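# Seat the small circuit board in the large board's connector

## Task

Insert the small circuit board into the connector on the large board and push it all the way in, until the two boards are parallel to each other. After that, release both boards.

## Robot and tools

ROBOT. Two arms, left_arm and right_arm, each ending in a two-finger gripper. Calibrated bases in the scene frame: left_arm at (-0.012, +0.212, +0.013) m, quat_wxyz (+1.000, 0, 0, -0.023); right_arm at (-0.020, -0.252, +0.013) m, quat_wxyz (+1.000, 0, 0, +0.002). A camera stand sits behind the arms.

FRAMES. Scene frame: origin at table-top height, halfway between the nominal bases, +x away from the robot over the table, +z up, left_arm on the +y side. Arm names do not match image left and right. Reported hand poses, velocities and targets are in the scene frame. Offsets you send use the axes of that arm's own Hand target. On the gripper, the fingers point along +z and close along y. end_effector_position is the point between the pads, about 5 mm short of the fingertips. Printed poses can be wrong by a few cm, more at long reach.

execute_actions(actions, cameras). actions is a list of actions. Each action is a table of at most 15 rows, one row per 1/30 s step; a shorter table repeats its final row for the remaining steps. Each action lasts 0.5 s. A row is one list of 14 numbers, each in [-1, 1], always for both arms: left_arm dx, dy, dz, rx, ry, rz, opening, then right_arm in the same order. dx..rz are offsets, not poses: each row is measured from the Hand target held when that action began, not from the row before it. The next action starts from the new Hand target, so sending the same offset again moves the arm further. Scale: 1.0 = 0.6 m for dx, dy, dz and 180 degrees for rotation; rx, ry, rz form a single rotation vector. opening is absolute: +1 fully open (0.070 m), -1 closed; a full close needs about 1.0 s. Sending 0 for all six pose numbers re-requests the current Hand target; any number sent for opening is a command, so repeat the current one to leave a gripper unchanged. cameras: list of names, ["all"], or []; images appear by default only when actions is empty.

move(target, speed, blend, opening_speed, grip_force, blocking, cameras). target is one 14-number row as above, or a list of up to 15 such rows; every row is an offset from the same starting Hand targets, not from the previous row. Grippers travel straight lines, rotating the short way, with no avoidance of obstacles or the other arm; the whole move is capped at 10 s. speed: m/s, 0.002 to 2.2, default 0.25 (rotation up to twice that in rad/s); one value or one per target. blend: metres of corner rounding per target; 0 means stop at each. opening_speed: rate on the -1..+1 scale per second, at least 0.2. grip_force: newtons per pad, 5 to 20, one value or one per arm; it persists. blocking=false returns after about 0.5 s while the move continues. The result adds a move: line: done, off_target, moving, held or fault, plus limits=paced (pose clipped) or limits=held (steps withheld). done means within 3 mm and 2 degrees; neither done nor off_target tells you about contact. Grippers lag and overshoot speed, especially with the arm almost straight. Keep paths away from an arm's own base.

wait(seconds): 0 to 10, arms hold their last commands; a running move continues. stop(): brakes a running move. zoom_image(camera, region): region [x0, y0, x1, y1] in pixels, at most 504 by 504, from the newest image of that camera. finished_scene(scene): give this scene's number; ends the scene irreversibly, so only call it once the board is seated and both grippers have released it.

CAMERAS, all 672x504: cam_head_left, cam_head_right, cam_high, cam_low, cam_left_wrist, cam_right_wrist.

RESULTS. Hand target is the last commanded pose after clipping; the next offsets start from it. The gripper often stops short; waiting does not help, but another command (even all zeros) asks again, and you can add the missing distance as an offset. Commanded orientation is limited to 32 degrees from the measured one each step. grip_measured shows finger opening on the command scale; the last Joint positions entry per arm is the opening in metres. To grip, command about 0.05 below the reading at first contact for full force; less for a lighter grip. Tool commands lists current commands. Joint torques include gravity and have offsets and noise; positive means toward larger joint values.

JOINT RANGES (rad): waist -2.618..2.618, shoulder 0.000..3.140, elbow -2.967..0.000 (straight at -2.831), forearm roll -1.745..1.745, wrist pitch -1.220..1.220, wrist roll -2.094..2.094.

HAZARDS. Contact torque at a joint's limit (21.3 N m for waist, shoulder, elbow; 7.44 N m for the three wrist joints) halts that arm for 10 s; the wrist motors manage only about 4 N m, held weight included. A blocked arm keeps pushing until you command its target back past the gripper. Faster moves and targets deeper past contact press harder, so approach the connector slowly and press with small offsets. Motors heat when holding loads, stretched out, or straining; MOTOR HOT appears at 65 °C, and at 80 °C that arm goes limp for 30 to 60 s or more. A clearance check blocks commands bringing the arms too close, but not fingers closing on the other arm; never let the arms hit or squeeze each other. Do not drop boards, release a moving part, or let anything leave the table. Loose objects may get nudged occasionally. The simulation keeps running while you compose a reply.

Each tool is called after "Request:" as name(argument=value, ...) on one line, values as JSON.

## Session

Request:
execute_actions(actions=[])

Scene clock: 0.00 s.
left_arm: end_effector_position=(+0.3167, +0.1897, +0.2074) grip_measured=+0.98 end_effector_quat_wxyz=(+0.435, +0.333, +0.821, -0.161) | right_arm: end_effector_position=(+0.1811, -0.0347, +0.1325) grip_measured=+1.00 end_effector_quat_wxyz=(+0.052, +0.268, +0.958, +0.086)
Joint positions: left_arm=[0.524 1.372 -0.847 -1.096 1.048 1.799 0.069] | right_arm=[0.832 1.474 -1.015 -0.019 0.999 1.391 0.07]
Joint torques (N m): no reading
Motor temperatures (°C): left_arm=[24 23 22 26 27 28] | right_arm=[23 22 28 27 28 28]
Hand target: left_arm +0.3167, +0.1897, +0.2074; +0.435, +0.333, +0.821, -0.161 | right_arm +0.1811, -0.0347, +0.1325; +0.052, +0.268, +0.958, +0.086
Tool commands: left_gripper/opening=+1.0 right_gripper/opening=+1.0

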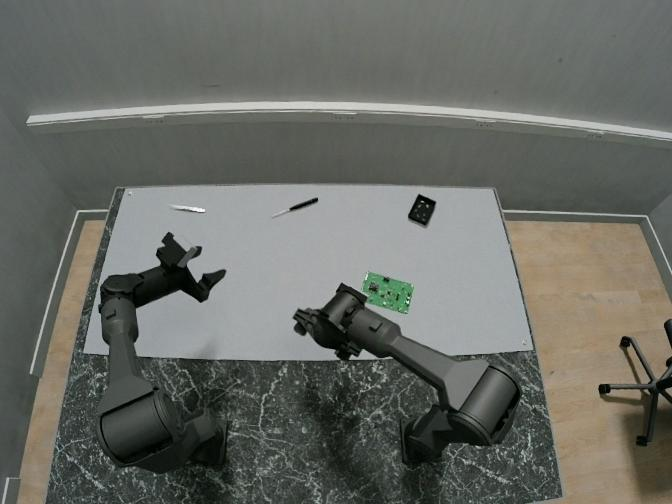

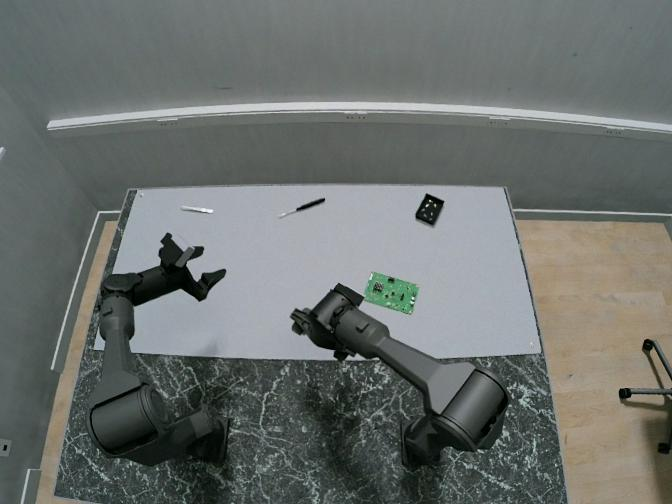

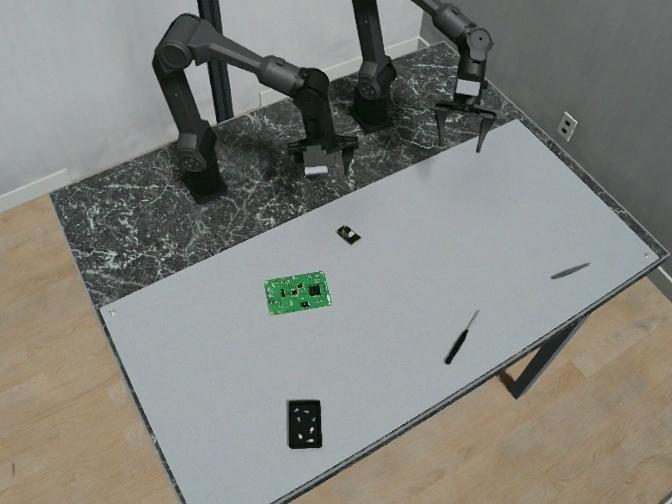

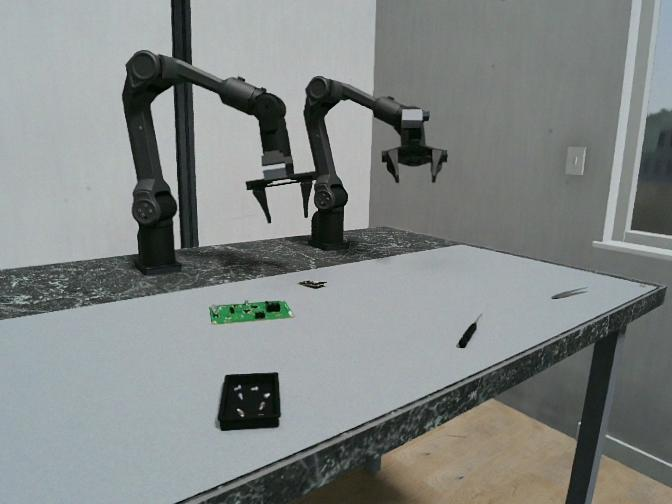

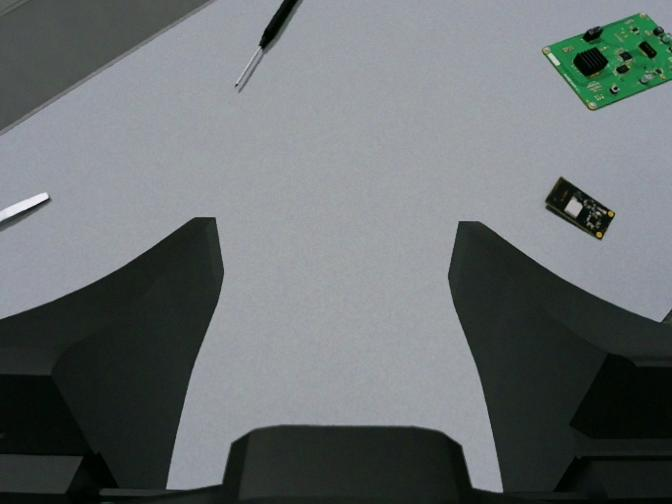

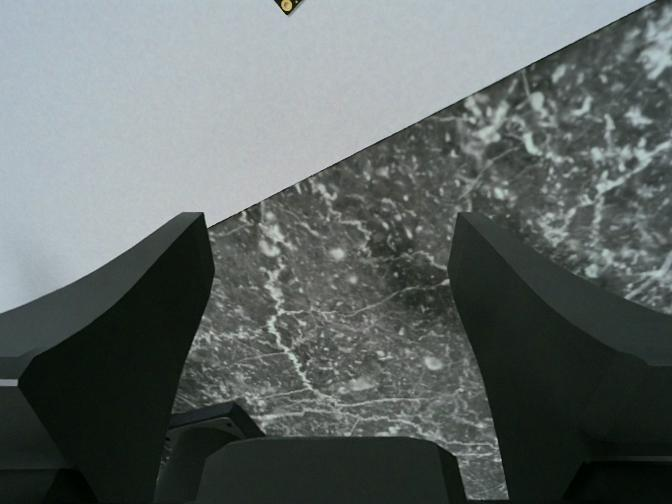

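Request:
zoom_image(camera="cam_left_wrist", region=[520, 0, 672, 114])

Request:
zoom_image(camera="cam_left_wrist", region=[520, 160, 640, 250])

Request:
zoom_image(camera="cam_high", region=[250, 210, 378, 330])

Request:
zoom_image(camera="cam_low", region=[200, 260, 340, 340])

Scaled by 3.316 from the camera's 672x504 image, which has a finer 960x720 frame.

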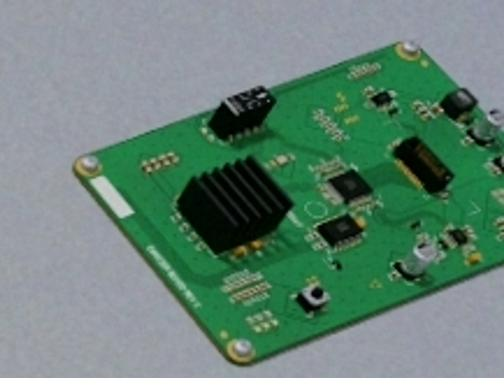

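Scaled by 4.200 from the camera's 672x504 image, which has a finer 960x720 frame.

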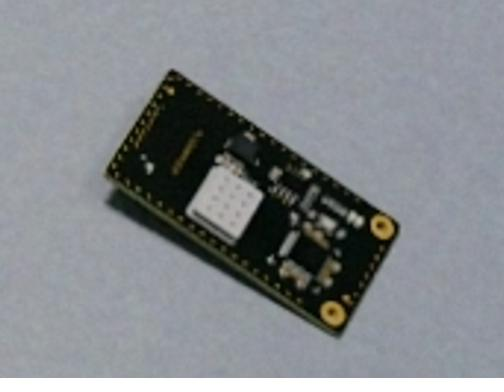

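Scaled by 3.938 from the camera's 672x504 image, which has a finer 960x720 frame.

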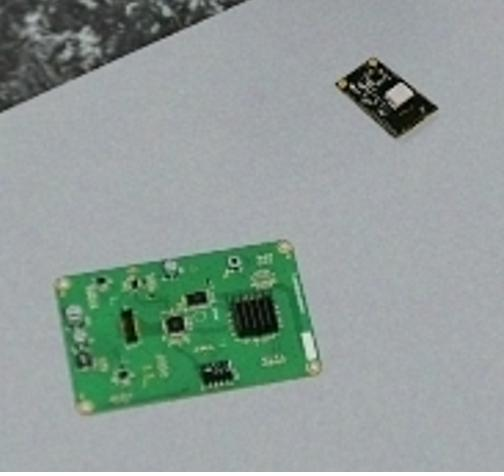

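Scaled by 3.600 from the camera's 672x504 image, which has a finer 960x720 frame.

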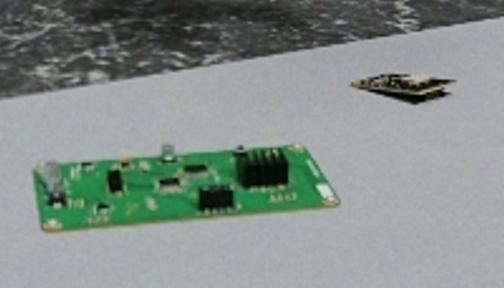

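Request:
move(target=[0,0,0,0,0,0,1,-0.2,0.019,-0.2065,0.0556,0.0336,-0.1735,0.2], cameras=["cam_right_wrist","cam_head_left"])

Scene clock: 17.73 s.
left_arm: end_effector_position=(+0.3167, +0.1897, +0.2074) grip_measured=+0.98 end_effector_quat_wxyz=(+0.435, +0.333, +0.821, -0.161) | right_arm: end_effector_position=(+0.2713, -0.1050, +0.2622) grip_measured=+0.20 end_effector_quat_wxyz=(+0.196, +0.000, +0.976, +0.100)
Joint positions: left_arm=[0.524 1.372 -0.847 -1.096 1.048 1.799 0.069] | right_arm=[0.463 1.377 -1.371 0.001 1.209 0.468 0.042]
Joint torques (N m): left_arm=[0.59 -3.16 -5.55 -0.63 0.21 -0.06] | right_arm=[0.19 -2.9 -3.55 -0.04 -0.38 0.08]
Hand target: left_arm +0.3167, +0.1897, +0.2074; +0.435, +0.333, +0.821, -0.161 | right_arm +0.2710, -0.1048, +0.2625; -0.001, +0.000, +1.000, +0.000
Off the commanded pose: left_arm 0.000 m, 0 deg | right_arm 0.000 m, 25 deg.
joint sent to its limit (right arm) — joint 5 (wrist pitch), upper limit. The joint targets are off in orientation, not in position.
move: off_target (right_arm)
Images, in order (width x height): cam_head_left 672x504, cam_right_wrist 672x504.

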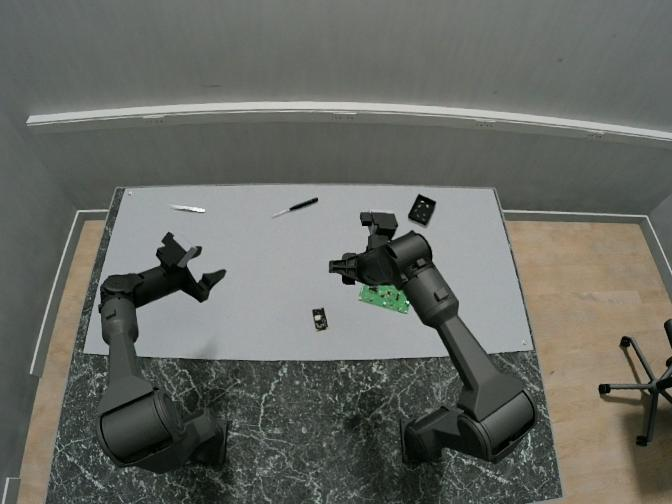

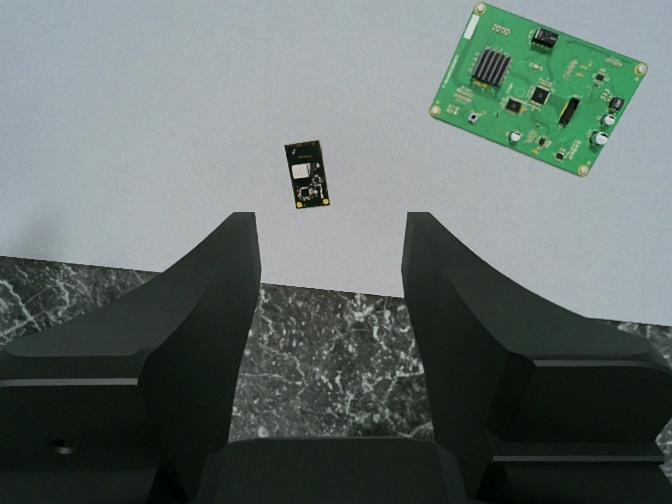

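Request:
move(target=[0,0,0,0,0,0,1,-0.0667,-0.2,0.2875,0,0,0,1], cameras=["cam_right_wrist"])

Request:
zoom_image(camera="cam_right_wrist", region=[150, 0, 522, 260])

Scene clock: 38.23 s.
left_arm: end_effector_position=(+0.3167, +0.1897, +0.2074) grip_measured=+0.98 end_effector_quat_wxyz=(+0.435, +0.333, +0.821, -0.161) | right_arm: end_effector_position=(+0.3109, -0.2252, +0.0896) grip_measured=+1.00 end_effector_quat_wxyz=(-0.001, +0.000, +1.000, +0.000)
Joint positions: left_arm=[0.524 1.372 -0.847 -1.096 1.048 1.799 0.069] | right_arm=[0.078 1.788 -1.24 -0.001 1.112 0.083 0.07]
Joint torques (N m): left_arm=[0.6 -3.13 -5.54 -0.63 0.21 -0.07] | right_arm=[0.41 -6.31 -3.84 0.12 -0.03 -0.04]
Hand target: left_arm +0.3167, +0.1897, +0.2074; +0.435, +0.333, +0.821, -0.161 | right_arm +0.3110, -0.2248, +0.0900; -0.001, +0.000, +1.000, +0.000
Off the commanded pose: left_arm 0.000 m, 0 deg | right_arm 0.001 m, 0 deg.
move: done
Images, in order (width x height): cam_right_wrist 672x504.

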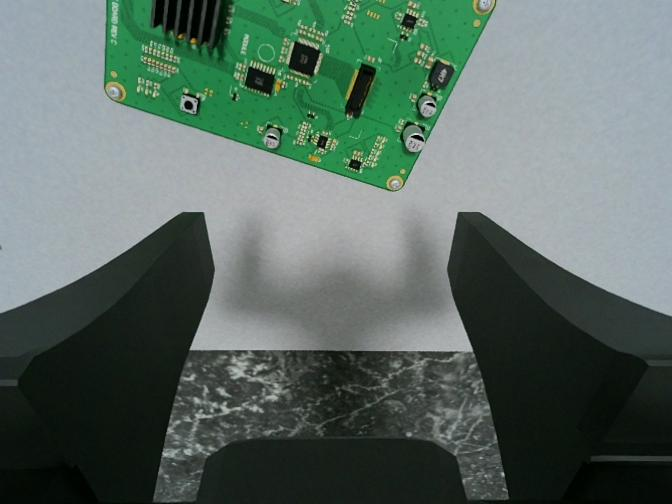

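Scaled by 1.355 from the camera's 672x504 image, which has a finer 960x720 frame.

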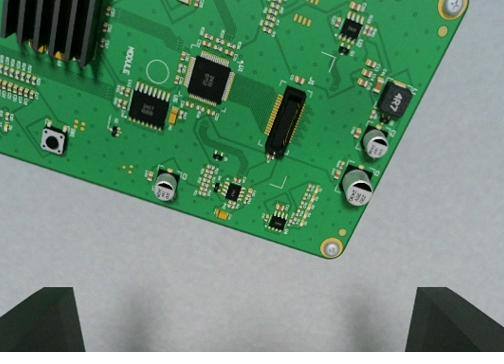

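Request:
move(target=[0,0,0,0,0,0,1,0.0317,0.3355,0,0,0,-0.0694,1], cameras=["cam_right_wrist"])

Request:
zoom_image(camera="cam_right_wrist", region=[200, 30, 470, 230])

Scene clock: 57.30 s.
left_arm: end_effector_position=(+0.3167, +0.1897, +0.2074) grip_measured=+0.98 end_effector_quat_wxyz=(+0.435, +0.333, +0.821, -0.161) | right_arm: end_effector_position=(+0.2919, -0.0232, +0.0898) grip_measured=+1.00 end_effector_quat_wxyz=(-0.001, -0.109, +0.994, +0.000)
Joint positions: left_arm=[0.524 1.372 -0.847 -1.096 1.048 1.799 0.069] | right_arm=[0.629 1.971 -1.518 0.001 1.206 0.414 0.07]
Joint torques (N m): left_arm=[0.55 -3.17 -5.55 -0.63 0.21 -0.06] | right_arm=[-0.7 -7.39 -2.43 0.02 -0.16 -0.09]
Hand target: left_arm +0.3167, +0.1897, +0.2074; +0.435, +0.333, +0.821, -0.161 | right_arm +0.2918, -0.0235, +0.0899; -0.001, -0.109, +0.994, +0.000
Off the commanded pose: left_arm 0.000 m, 0 deg | right_arm 0.000 m, 0 deg.
move: done
Images, in order (width x height): cam_right_wrist 672x504.

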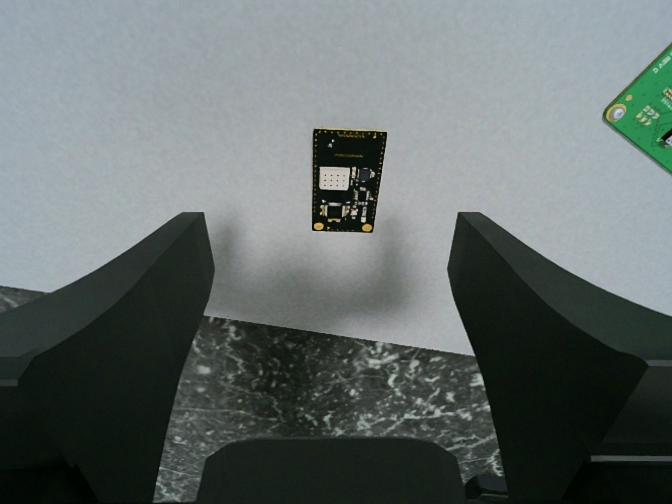

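Scaled by 1.867 from the camera's 672x504 image, which has a finer 960x720 frame.

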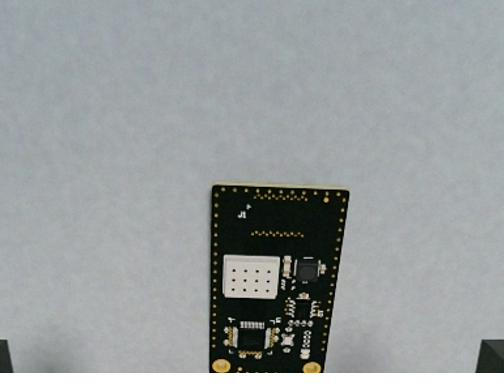

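Request:
move(target=[[0,0,0,0,0,0,1,0.02,-0.012,0.09,0,-0.0222,0.015,1],[0,0,0,0,0,0,1,0.02,-0.012,0.134,0,-0.0222,0.015,1]], speed=[0.2,0.04], cameras=["cam_right_wrist","cam_low"])

Request:
zoom_image(camera="cam_right_wrist", region=[180, 100, 480, 320])

Request:
zoom_image(camera="cam_low", region=[240, 200, 380, 310])

Scene clock: 69.77 s.
left_arm: end_effector_position=(+0.3167, +0.1897, +0.2074) grip_measured=+0.98 end_effector_quat_wxyz=(+0.435, +0.333, +0.821, -0.161) | right_arm: end_effector_position=(+0.2818, -0.0329, +0.0130) grip_measured=+1.00 end_effector_quat_wxyz=(+0.036, -0.086, +0.996, +0.005)
Joint positions: left_arm=[0.524 1.372 -0.847 -1.096 1.048 1.799 0.069] | right_arm=[0.642 1.995 -1.217 -0.041 0.814 0.502 0.07]
Joint torques (N m): left_arm=[0.57 -3.16 -5.57 -0.63 0.21 -0.07] | right_arm=[-0.3 4.25 -0.53 -0.27 -3.17 0.54]
Hand target: left_arm +0.3167, +0.1897, +0.2074; +0.435, +0.333, +0.821, -0.161 | right_arm +0.2815, -0.0332, +0.0095; +0.034, -0.086, +0.996, +0.004
Off the commanded pose: left_arm 0.000 m, 0 deg | right_arm 0.003 m, 0 deg.
move: done
Images, in order (width x height): cam_low 672x504, cam_right_wrist 672x504.

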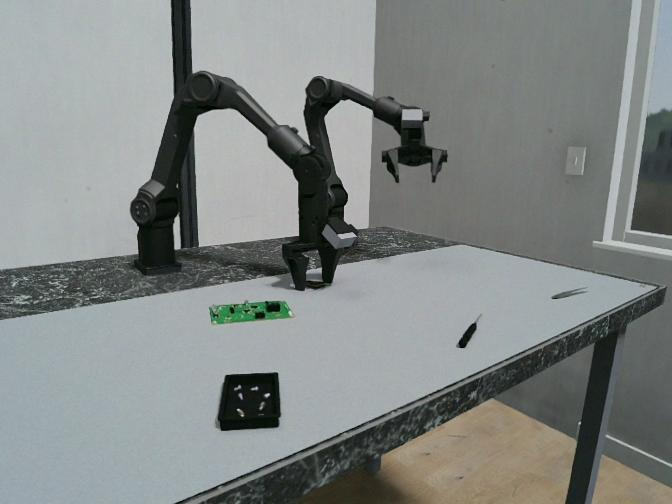

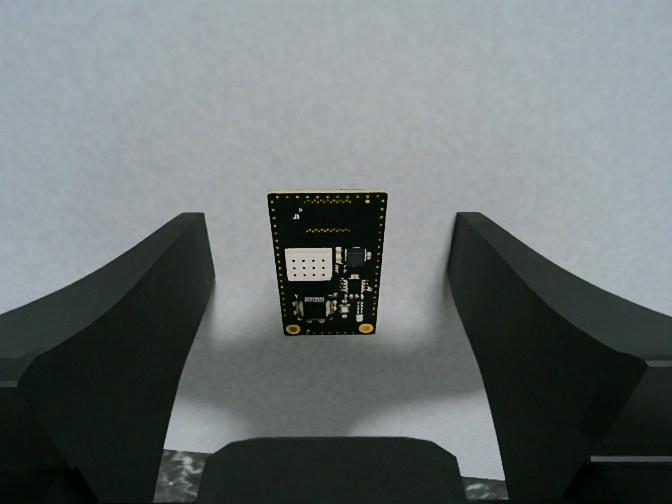

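Scaled by 1.680 from the camera's 672x504 image, which has a finer 960x720 frame.

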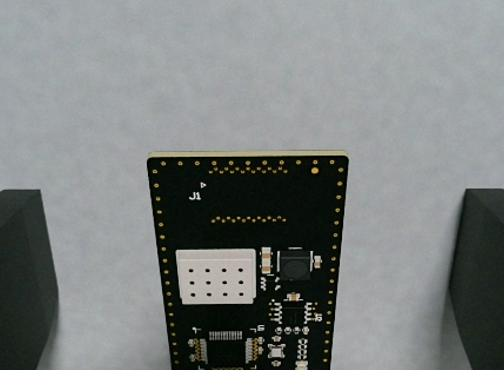

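Scaled by 3.600 from the camera's 672x504 image, which has a finer 960x720 frame.

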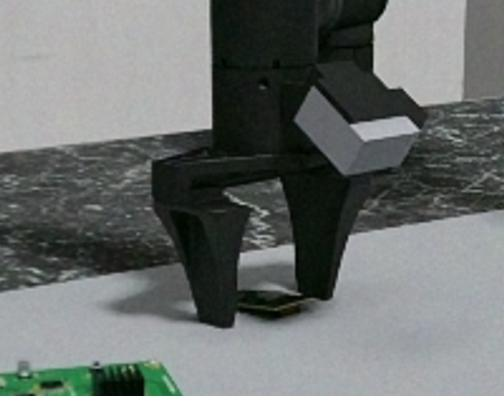

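Request:
move(target=[[0,0,0,0,0,0,1,0,0,-0.01,0,0,0,1],[0,0,0,0,0,0,1,0,0,-0.01,0,0,0,-0.2]], opening_speed=0.8, speed=0.05, cameras=["cam_right_wrist"])

Request:
zoom_image(camera="cam_right_wrist", region=[180, 100, 480, 350])

Scene clock: 77.57 s.
left_arm: end_effector_position=(+0.3167, +0.1897, +0.2074) grip_measured=+0.98 end_effector_quat_wxyz=(+0.435, +0.333, +0.821, -0.161) | right_arm: end_effector_position=(+0.2811, -0.0335, +0.0153) grip_measured=-0.15 end_effector_quat_wxyz=(+0.034, -0.086, +0.996, +0.003)
Joint positions: left_arm=[0.524 1.372 -0.847 -1.096 1.048 1.799 0.069] | right_arm=[0.642 1.992 -1.222 -0.041 0.828 0.502 0.03]
Joint torques (N m): left_arm=[0.57 -3.19 -5.55 -0.63 0.21 -0.06] | right_arm=[0.17 -7 -2.18 0.09 -0.28 -0.16]
Motor temperatures (°C): left_arm=[24 23 23 27 27 28] | right_arm=[23 25 29 27 36 28]
Hand target: left_arm +0.3167, +0.1897, +0.2074; +0.435, +0.333, +0.821, -0.161 | right_arm +0.2811, -0.0333, +0.0155; +0.034, -0.086, +0.996, +0.004
Off the commanded pose: left_arm 0.000 m, 0 deg | right_arm 0.000 m, 0 deg.
move: done
Images, in order (width x height): cam_right_wrist 672x504.

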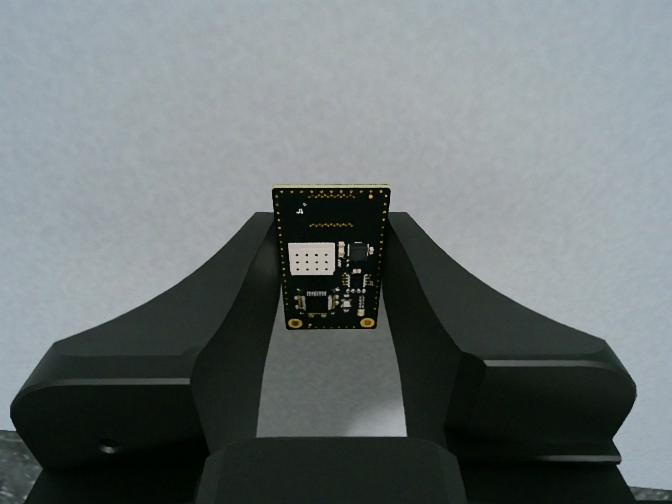

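Scaled by 1.680 from the camera's 672x504 image, which has a finer 960x720 frame.

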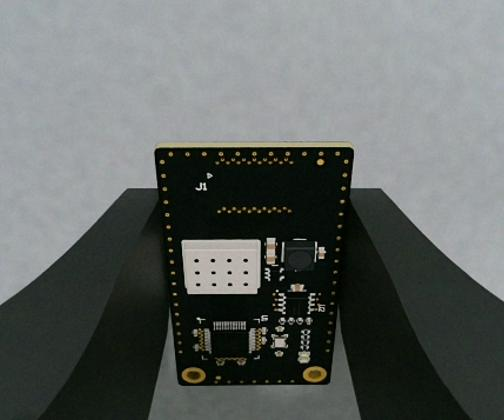

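Request:
move(target=[[0,0,0,0,0,0,1,-0.0091,0.0003,-0.133,0,0,0,-0.22],[0,0,0,0,0,0,1,-0.0241,-0.34,-0.132,0.0230,0.0127,0.6588,-0.22]], speed=0.35, blend=[0.02,0], cameras=["cam_right_wrist","cam_low","cam_high","cam_head_left"])

Request:
zoom_image(camera="cam_right_wrist", region=[180, 50, 560, 350])

Request:
zoom_image(camera="cam_low", region=[190, 210, 330, 340])

Request:
zoom_image(camera="cam_high", region=[240, 180, 360, 330])

Scene clock: 107.87 s.
left_arm: end_effector_position=(+0.3167, +0.1897, +0.2074) grip_measured=+0.98 end_effector_quat_wxyz=(+0.435, +0.333, +0.821, -0.161) | right_arm: end_effector_position=(+0.3248, -0.2332, +0.0952) grip_measured=-0.15 end_effector_quat_wxyz=(+0.000, +0.814, +0.582, +0.000)
Joint positions: left_arm=[0.524 1.372 -0.847 -1.096 1.048 1.799 0.069] | right_arm=[0.052 1.823 -1.314 -0.001 1.149 1.957 0.03]
Joint torques (N m): left_arm=[0.59 -3.1 -5.52 -0.63 0.21 -0.07] | right_arm=[0.15 -4.85 -3.56 0.1 0.03 -0.21]
Motor temperatures (°C): left_arm=[24 24 23 27 27 28] | right_arm=[23 26 28 27 31 28]
Hand target: left_arm +0.3167, +0.1897, +0.2074; +0.435, +0.333, +0.821, -0.161 | right_arm +0.3249, -0.2328, +0.0952; +0.000, +0.813, +0.582, +0.000
Off the commanded pose: left_arm 0.000 m, 0 deg | right_arm 0.000 m, 0 deg.
move: done
Images, in order (width x height): cam_head_left 672x504, cam_high 672x504, cam_low 672x504, cam_right_wrist 672x504.

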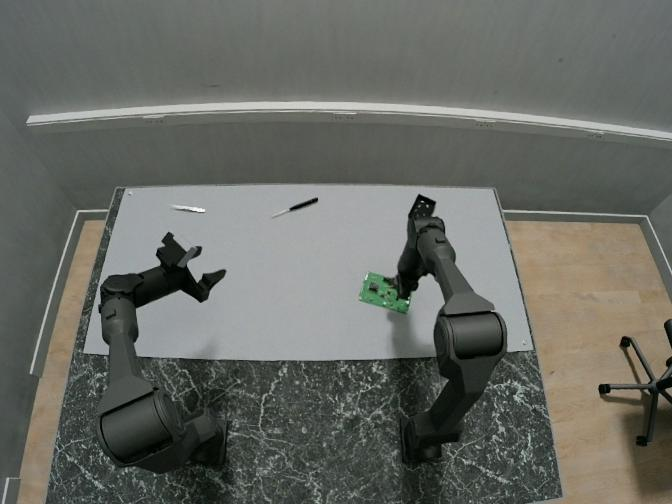

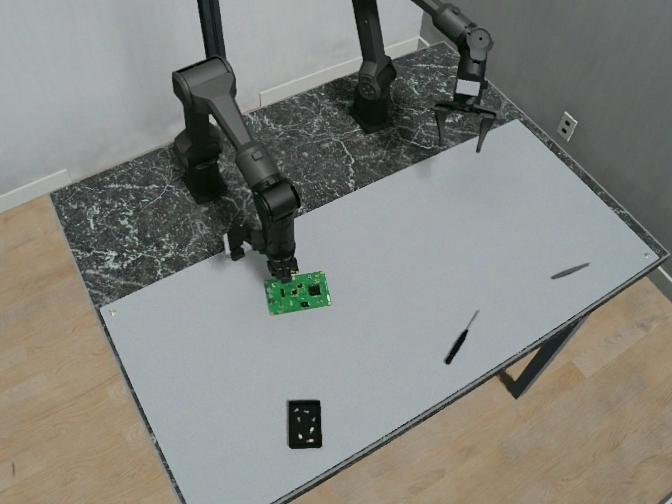

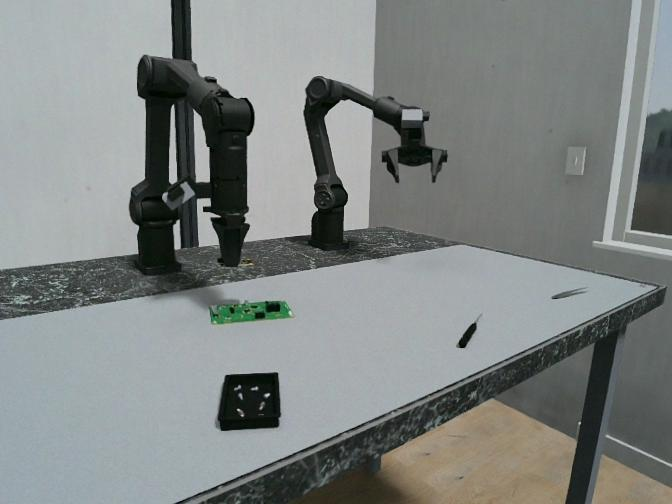

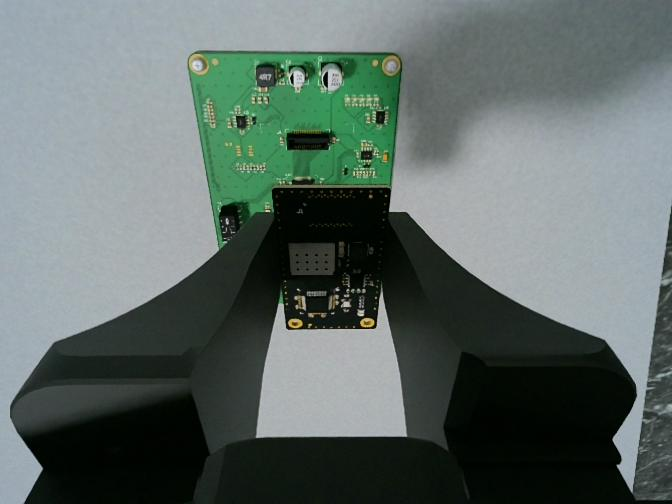

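Scaled by 1.326 from the camera's 672x504 image, which has a finer 960x720 frame.

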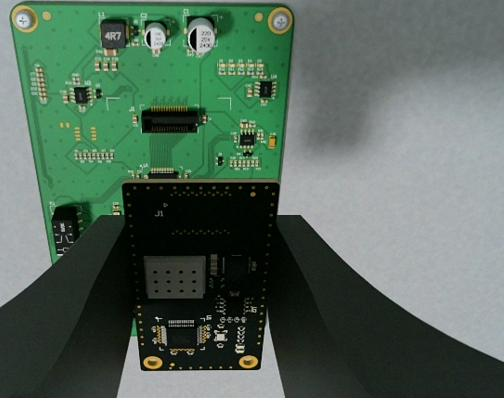

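Scaled by 3.600 from the camera's 672x504 image, which has a finer 960x720 frame.

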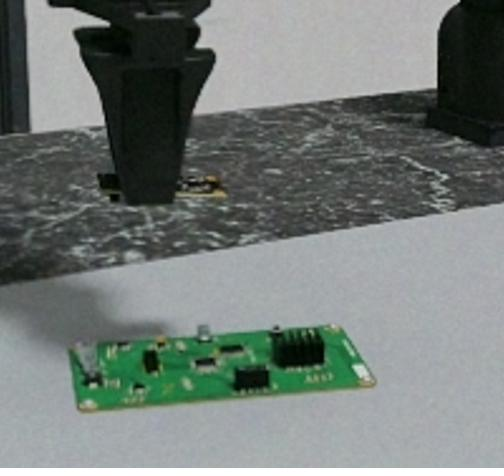

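Scaled by 3.360 from the camera's 672x504 image, which has a finer 960x720 frame.

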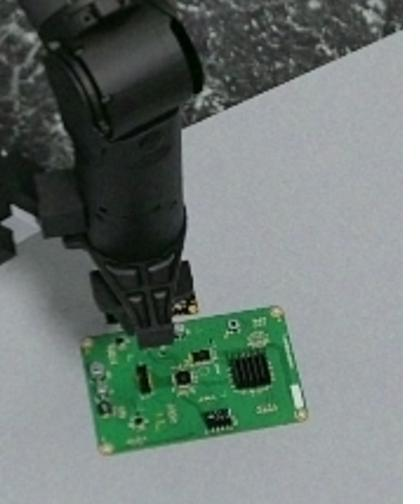

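Request:
zoom_image(camera="cam_low", region=[205, 245, 265, 275])

Request:
zoom_image(camera="cam_right_wrist", region=[180, 40, 420, 220])

Scaled by 8.400 from the camera's 672x504 image, which has a finer 960x720 frame.

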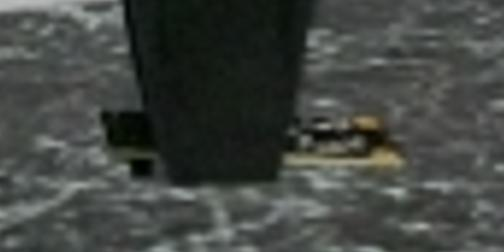

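Scaled by 2.100 from the camera's 672x504 image, which has a finer 960x720 frame.

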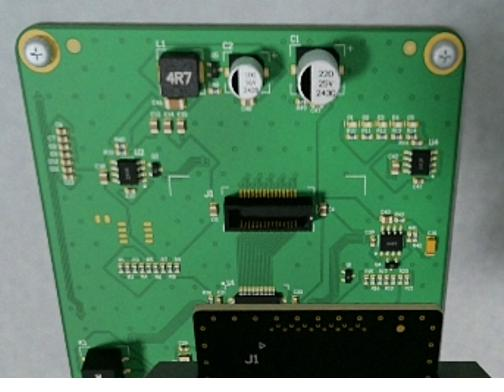

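Request:
move(target=[0,0,0,0,0,0,1,0.0197,0.0177,0.0667,0,0.0183,-0.004,-0.22], speed=0.15, cameras=["cam_right_wrist","cam_low"])

Request:
zoom_image(camera="cam_right_wrist", region=[200, 60, 480, 270])

Request:
zoom_image(camera="cam_low", region=[200, 250, 310, 335])

Scene clock: 126.57 s.
left_arm: end_effector_position=(+0.3167, +0.1897, +0.2074) grip_measured=+0.98 end_effector_quat_wxyz=(+0.435, +0.333, +0.821, -0.161) | right_arm: end_effector_position=(+0.3386, -0.2248, +0.0544) grip_measured=-0.15 end_effector_quat_wxyz=(-0.017, +0.809, +0.587, +0.023)
Joint positions: left_arm=[0.524 1.372 -0.847 -1.096 1.048 1.799 0.069] | right_arm=[0.039 1.911 -1.27 0.064 0.999 1.896 0.03]
Joint torques (N m): left_arm=[0.56 -3.17 -5.54 -0.64 0.21 -0.07] | right_arm=[-0.67 -6.78 -3.14 -0.03 0.04 0.15]
Hand target: left_arm +0.3167, +0.1897, +0.2074; +0.435, +0.333, +0.821, -0.161 | right_arm +0.3388, -0.2251, +0.0552; -0.016, +0.809, +0.587, +0.023
Off the commanded pose: left_arm 0.000 m, 0 deg | right_arm 0.001 m, 0 deg.
move: done
Images, in order (width x height): cam_low 672x504, cam_right_wrist 672x504.

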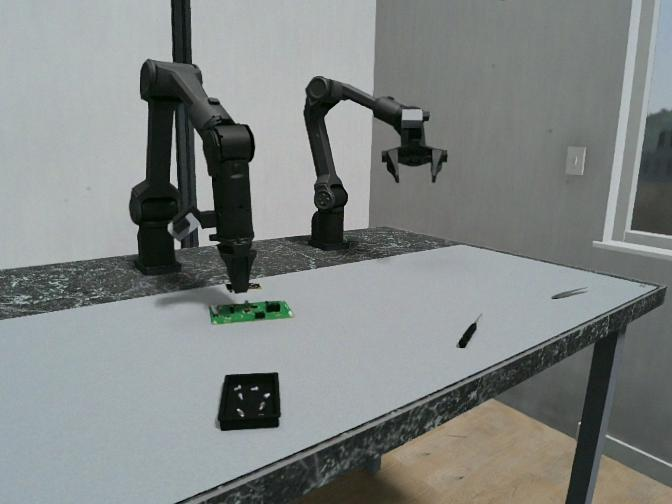

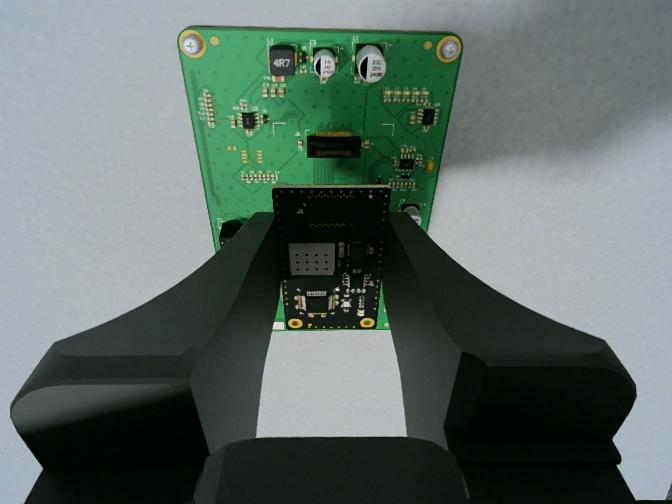

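Scaled by 1.800 from the camera's 672x504 image, which has a finer 960x720 frame.

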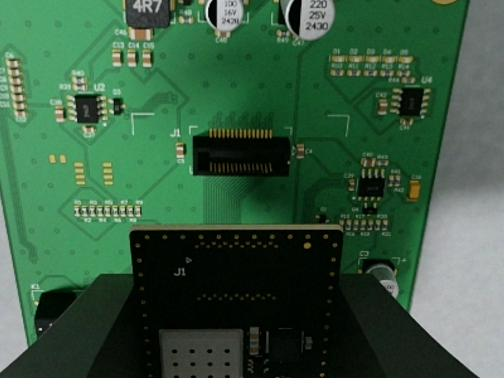

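Scaled by 4.582 from the camera's 672x504 image, which has a finer 960x720 frame.

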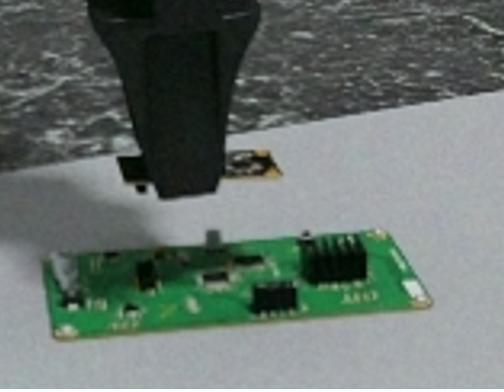

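Request:
move(target=[0,0,0,0,0,0,1,-0.0025,-0.001,0.0445,0,0,0,-0.22], speed=0.08, cameras=["cam_right_wrist","cam_low"])

Request:
zoom_image(camera="cam_right_wrist", region=[200, 60, 480, 270])

Request:
zoom_image(camera="cam_low", region=[200, 260, 310, 335])

Scene clock: 134.03 s.
left_arm: end_effector_position=(+0.3167, +0.1897, +0.2074) grip_measured=+0.98 end_effector_quat_wxyz=(+0.435, +0.333, +0.821, -0.161) | right_arm: end_effector_position=(+0.3380, -0.2251, +0.0279) grip_measured=-0.15 end_effector_quat_wxyz=(-0.017, +0.809, +0.587, +0.023)
Joint positions: left_arm=[0.524 1.372 -0.847 -1.096 1.048 1.799 0.069] | right_arm=[0.039 1.955 -1.22 0.067 0.905 1.89 0.03]
Joint torques (N m): left_arm=[0.6 -3.19 -5.55 -0.63 0.2 -0.07] | right_arm=[0.1 -6.23 -2.72 0.12 0.01 -0.2]
Hand target: left_arm +0.3167, +0.1897, +0.2074; +0.435, +0.333, +0.821, -0.161 | right_arm +0.3382, -0.2249, +0.0285; -0.016, +0.809, +0.587, +0.023
Off the commanded pose: left_arm 0.000 m, 0 deg | right_arm 0.001 m, 0 deg.
move: done
Images, in order (width x height): cam_low 672x504, cam_right_wrist 672x504.

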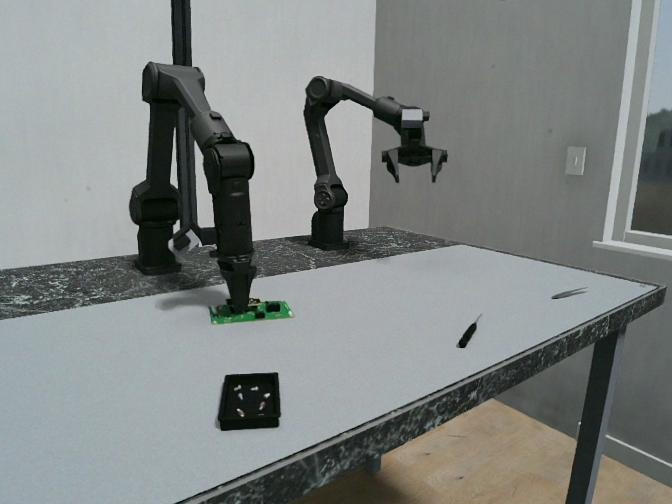

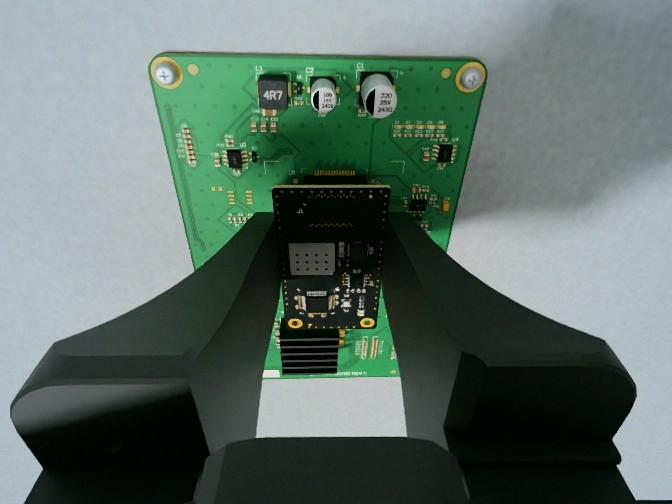

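Scaled by 1.800 from the camera's 672x504 image, which has a finer 960x720 frame.

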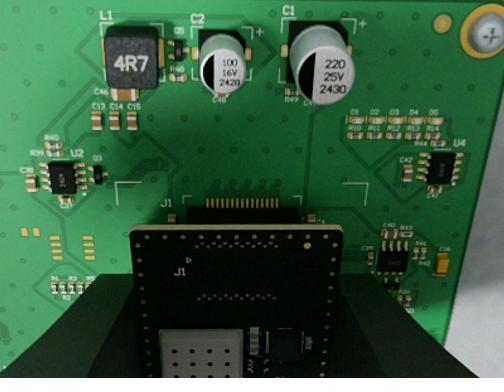

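Scaled by 4.582 from the camera's 672x504 image, which has a finer 960x720 frame.

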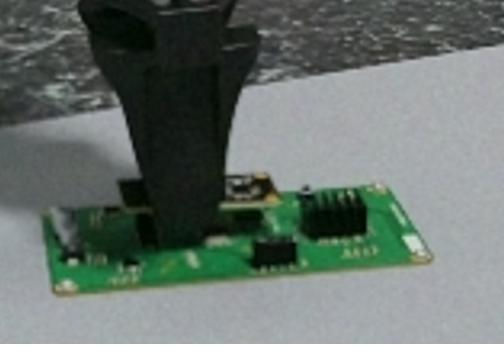

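Request:
move(target=[0,0,0,0,0,0,1,0.001,-0.002,0.0092,0,0,0,-0.22], speed=0.05, cameras=["cam_right_wrist","cam_low"])

Request:
zoom_image(camera="cam_right_wrist", region=[240, 120, 430, 260])

Request:
zoom_image(camera="cam_low", region=[205, 285, 305, 330])

Scene clock: 150.43 s.
left_arm: end_effector_position=(+0.3167, +0.1897, +0.2074) grip_measured=+0.98 end_effector_quat_wxyz=(+0.435, +0.333, +0.821, -0.161) | right_arm: end_effector_position=(+0.3375, -0.2238, +0.0232) grip_measured=-0.15 end_effector_quat_wxyz=(-0.016, +0.809, +0.587, +0.023)
Joint positions: left_arm=[0.524 1.372 -0.847 -1.096 1.048 1.799 0.069] | right_arm=[0.043 1.961 -1.208 0.068 0.885 1.891 0.03]
Joint torques (N m): left_arm=[0.61 -3.17 -5.53 -0.64 0.21 -0.07] | right_arm=[0.22 -5.11 -2.3 0.13 -0.1 0.16]
Hand target: left_arm +0.3167, +0.1897, +0.2074; +0.435, +0.333, +0.821, -0.161 | right_arm +0.3374, -0.2237, +0.0230; -0.016, +0.809, +0.587, +0.023
Off the commanded pose: left_arm 0.000 m, 0 deg | right_arm 0.000 m, 0 deg.
move: done
Images, in order (width x height): cam_low 672x504, cam_right_wrist 672x504.

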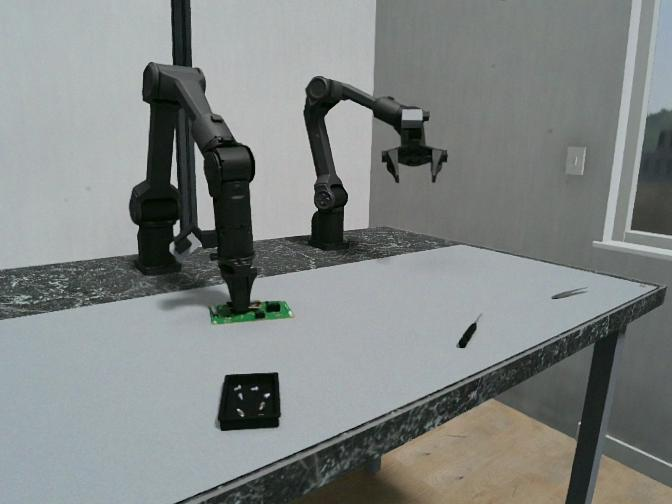

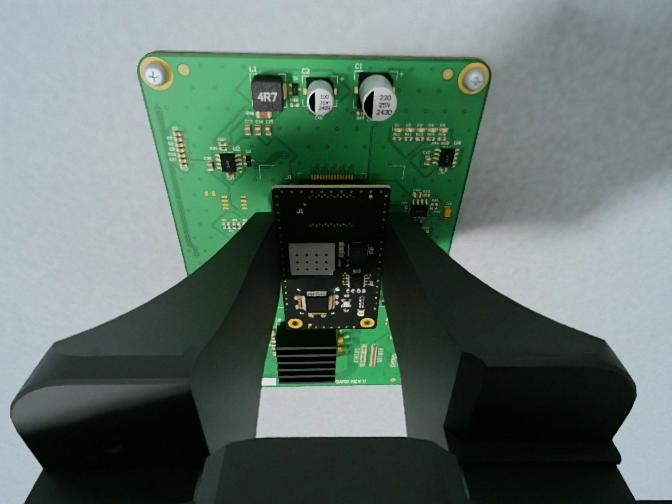

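Scaled by 2.653 from the camera's 672x504 image, which has a finer 960x720 frame.

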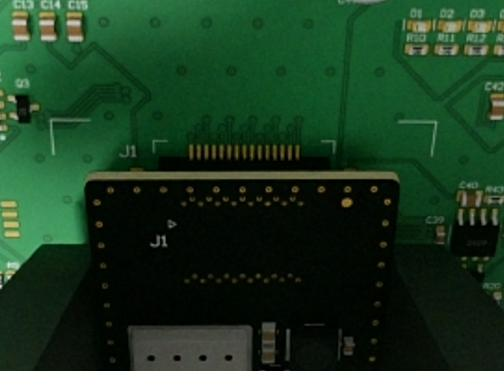

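Scaled by 5.040 from the camera's 672x504 image, which has a finer 960x720 frame.

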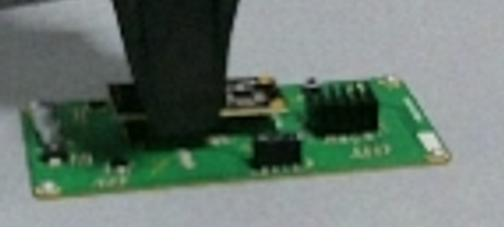

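Request:
move(target=[0,0,0,0,0,0,1,0,0,0.01,0,0,0,-0.22], speed=0.02, cameras=["cam_right_wrist","cam_low"])

Request:
zoom_image(camera="cam_right_wrist", region=[240, 120, 430, 260])

Request:
zoom_image(camera="cam_low", region=[205, 285, 305, 330])

Scene clock: 161.03 s.
left_arm: end_effector_position=(+0.3167, +0.1897, +0.2074) grip_measured=+0.98 end_effector_quat_wxyz=(+0.435, +0.333, +0.821, -0.161) | right_arm: end_effector_position=(+0.3377, -0.2231, +0.0179) grip_measured=-0.15 end_effector_quat_wxyz=(-0.017, +0.809, +0.586, +0.024)
Joint positions: left_arm=[0.524 1.372 -0.847 -1.096 1.048 1.799 0.069] | right_arm=[0.044 1.972 -1.201 0.071 0.866 1.891 0.03]
Joint torques (N m): left_arm=[0.61 -3.15 -5.56 -0.63 0.21 -0.07] | right_arm=[-1.94 -2.02 -1.25 -0.79 -0.75 -0.45]
Hand target: left_arm +0.3167, +0.1897, +0.2074; +0.435, +0.333, +0.821, -0.161 | right_arm +0.3375, -0.2233, +0.0170; -0.016, +0.809, +0.587, +0.023
Off the commanded pose: left_arm 0.000 m, 0 deg | right_arm 0.001 m, 0 deg.
move: done
Images, in order (width x height): cam_low 672x504, cam_right_wrist 672x504.

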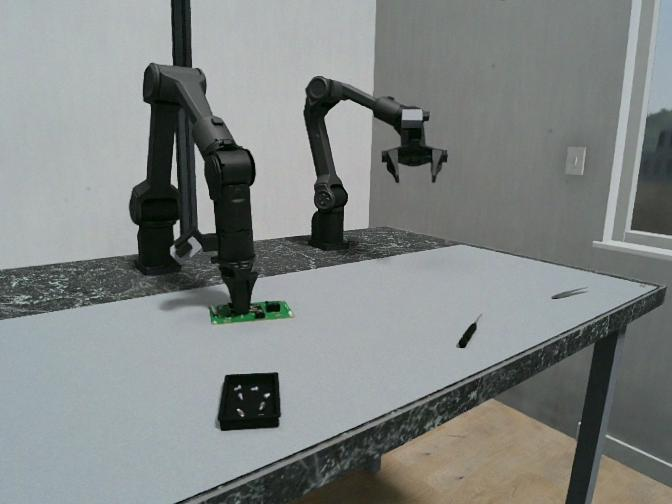

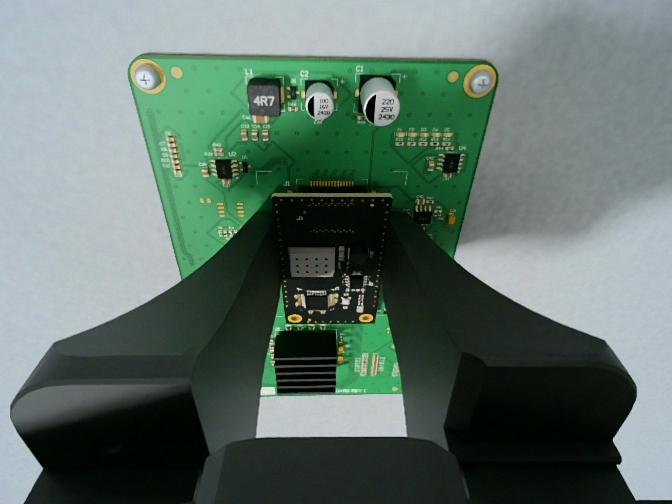

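Scaled by 2.653 from the camera's 672x504 image, which has a finer 960x720 frame.

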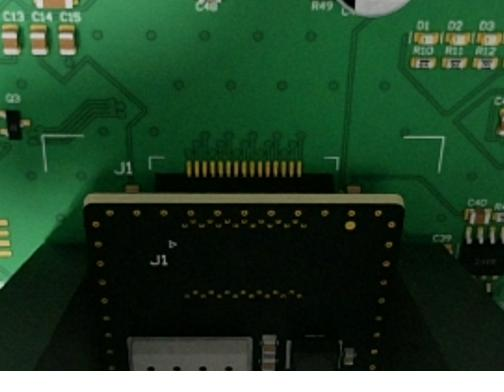

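Scaled by 5.040 from the camera's 672x504 image, which has a finer 960x720 frame.

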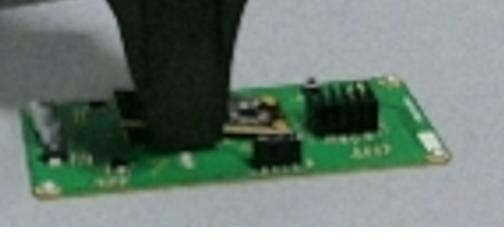

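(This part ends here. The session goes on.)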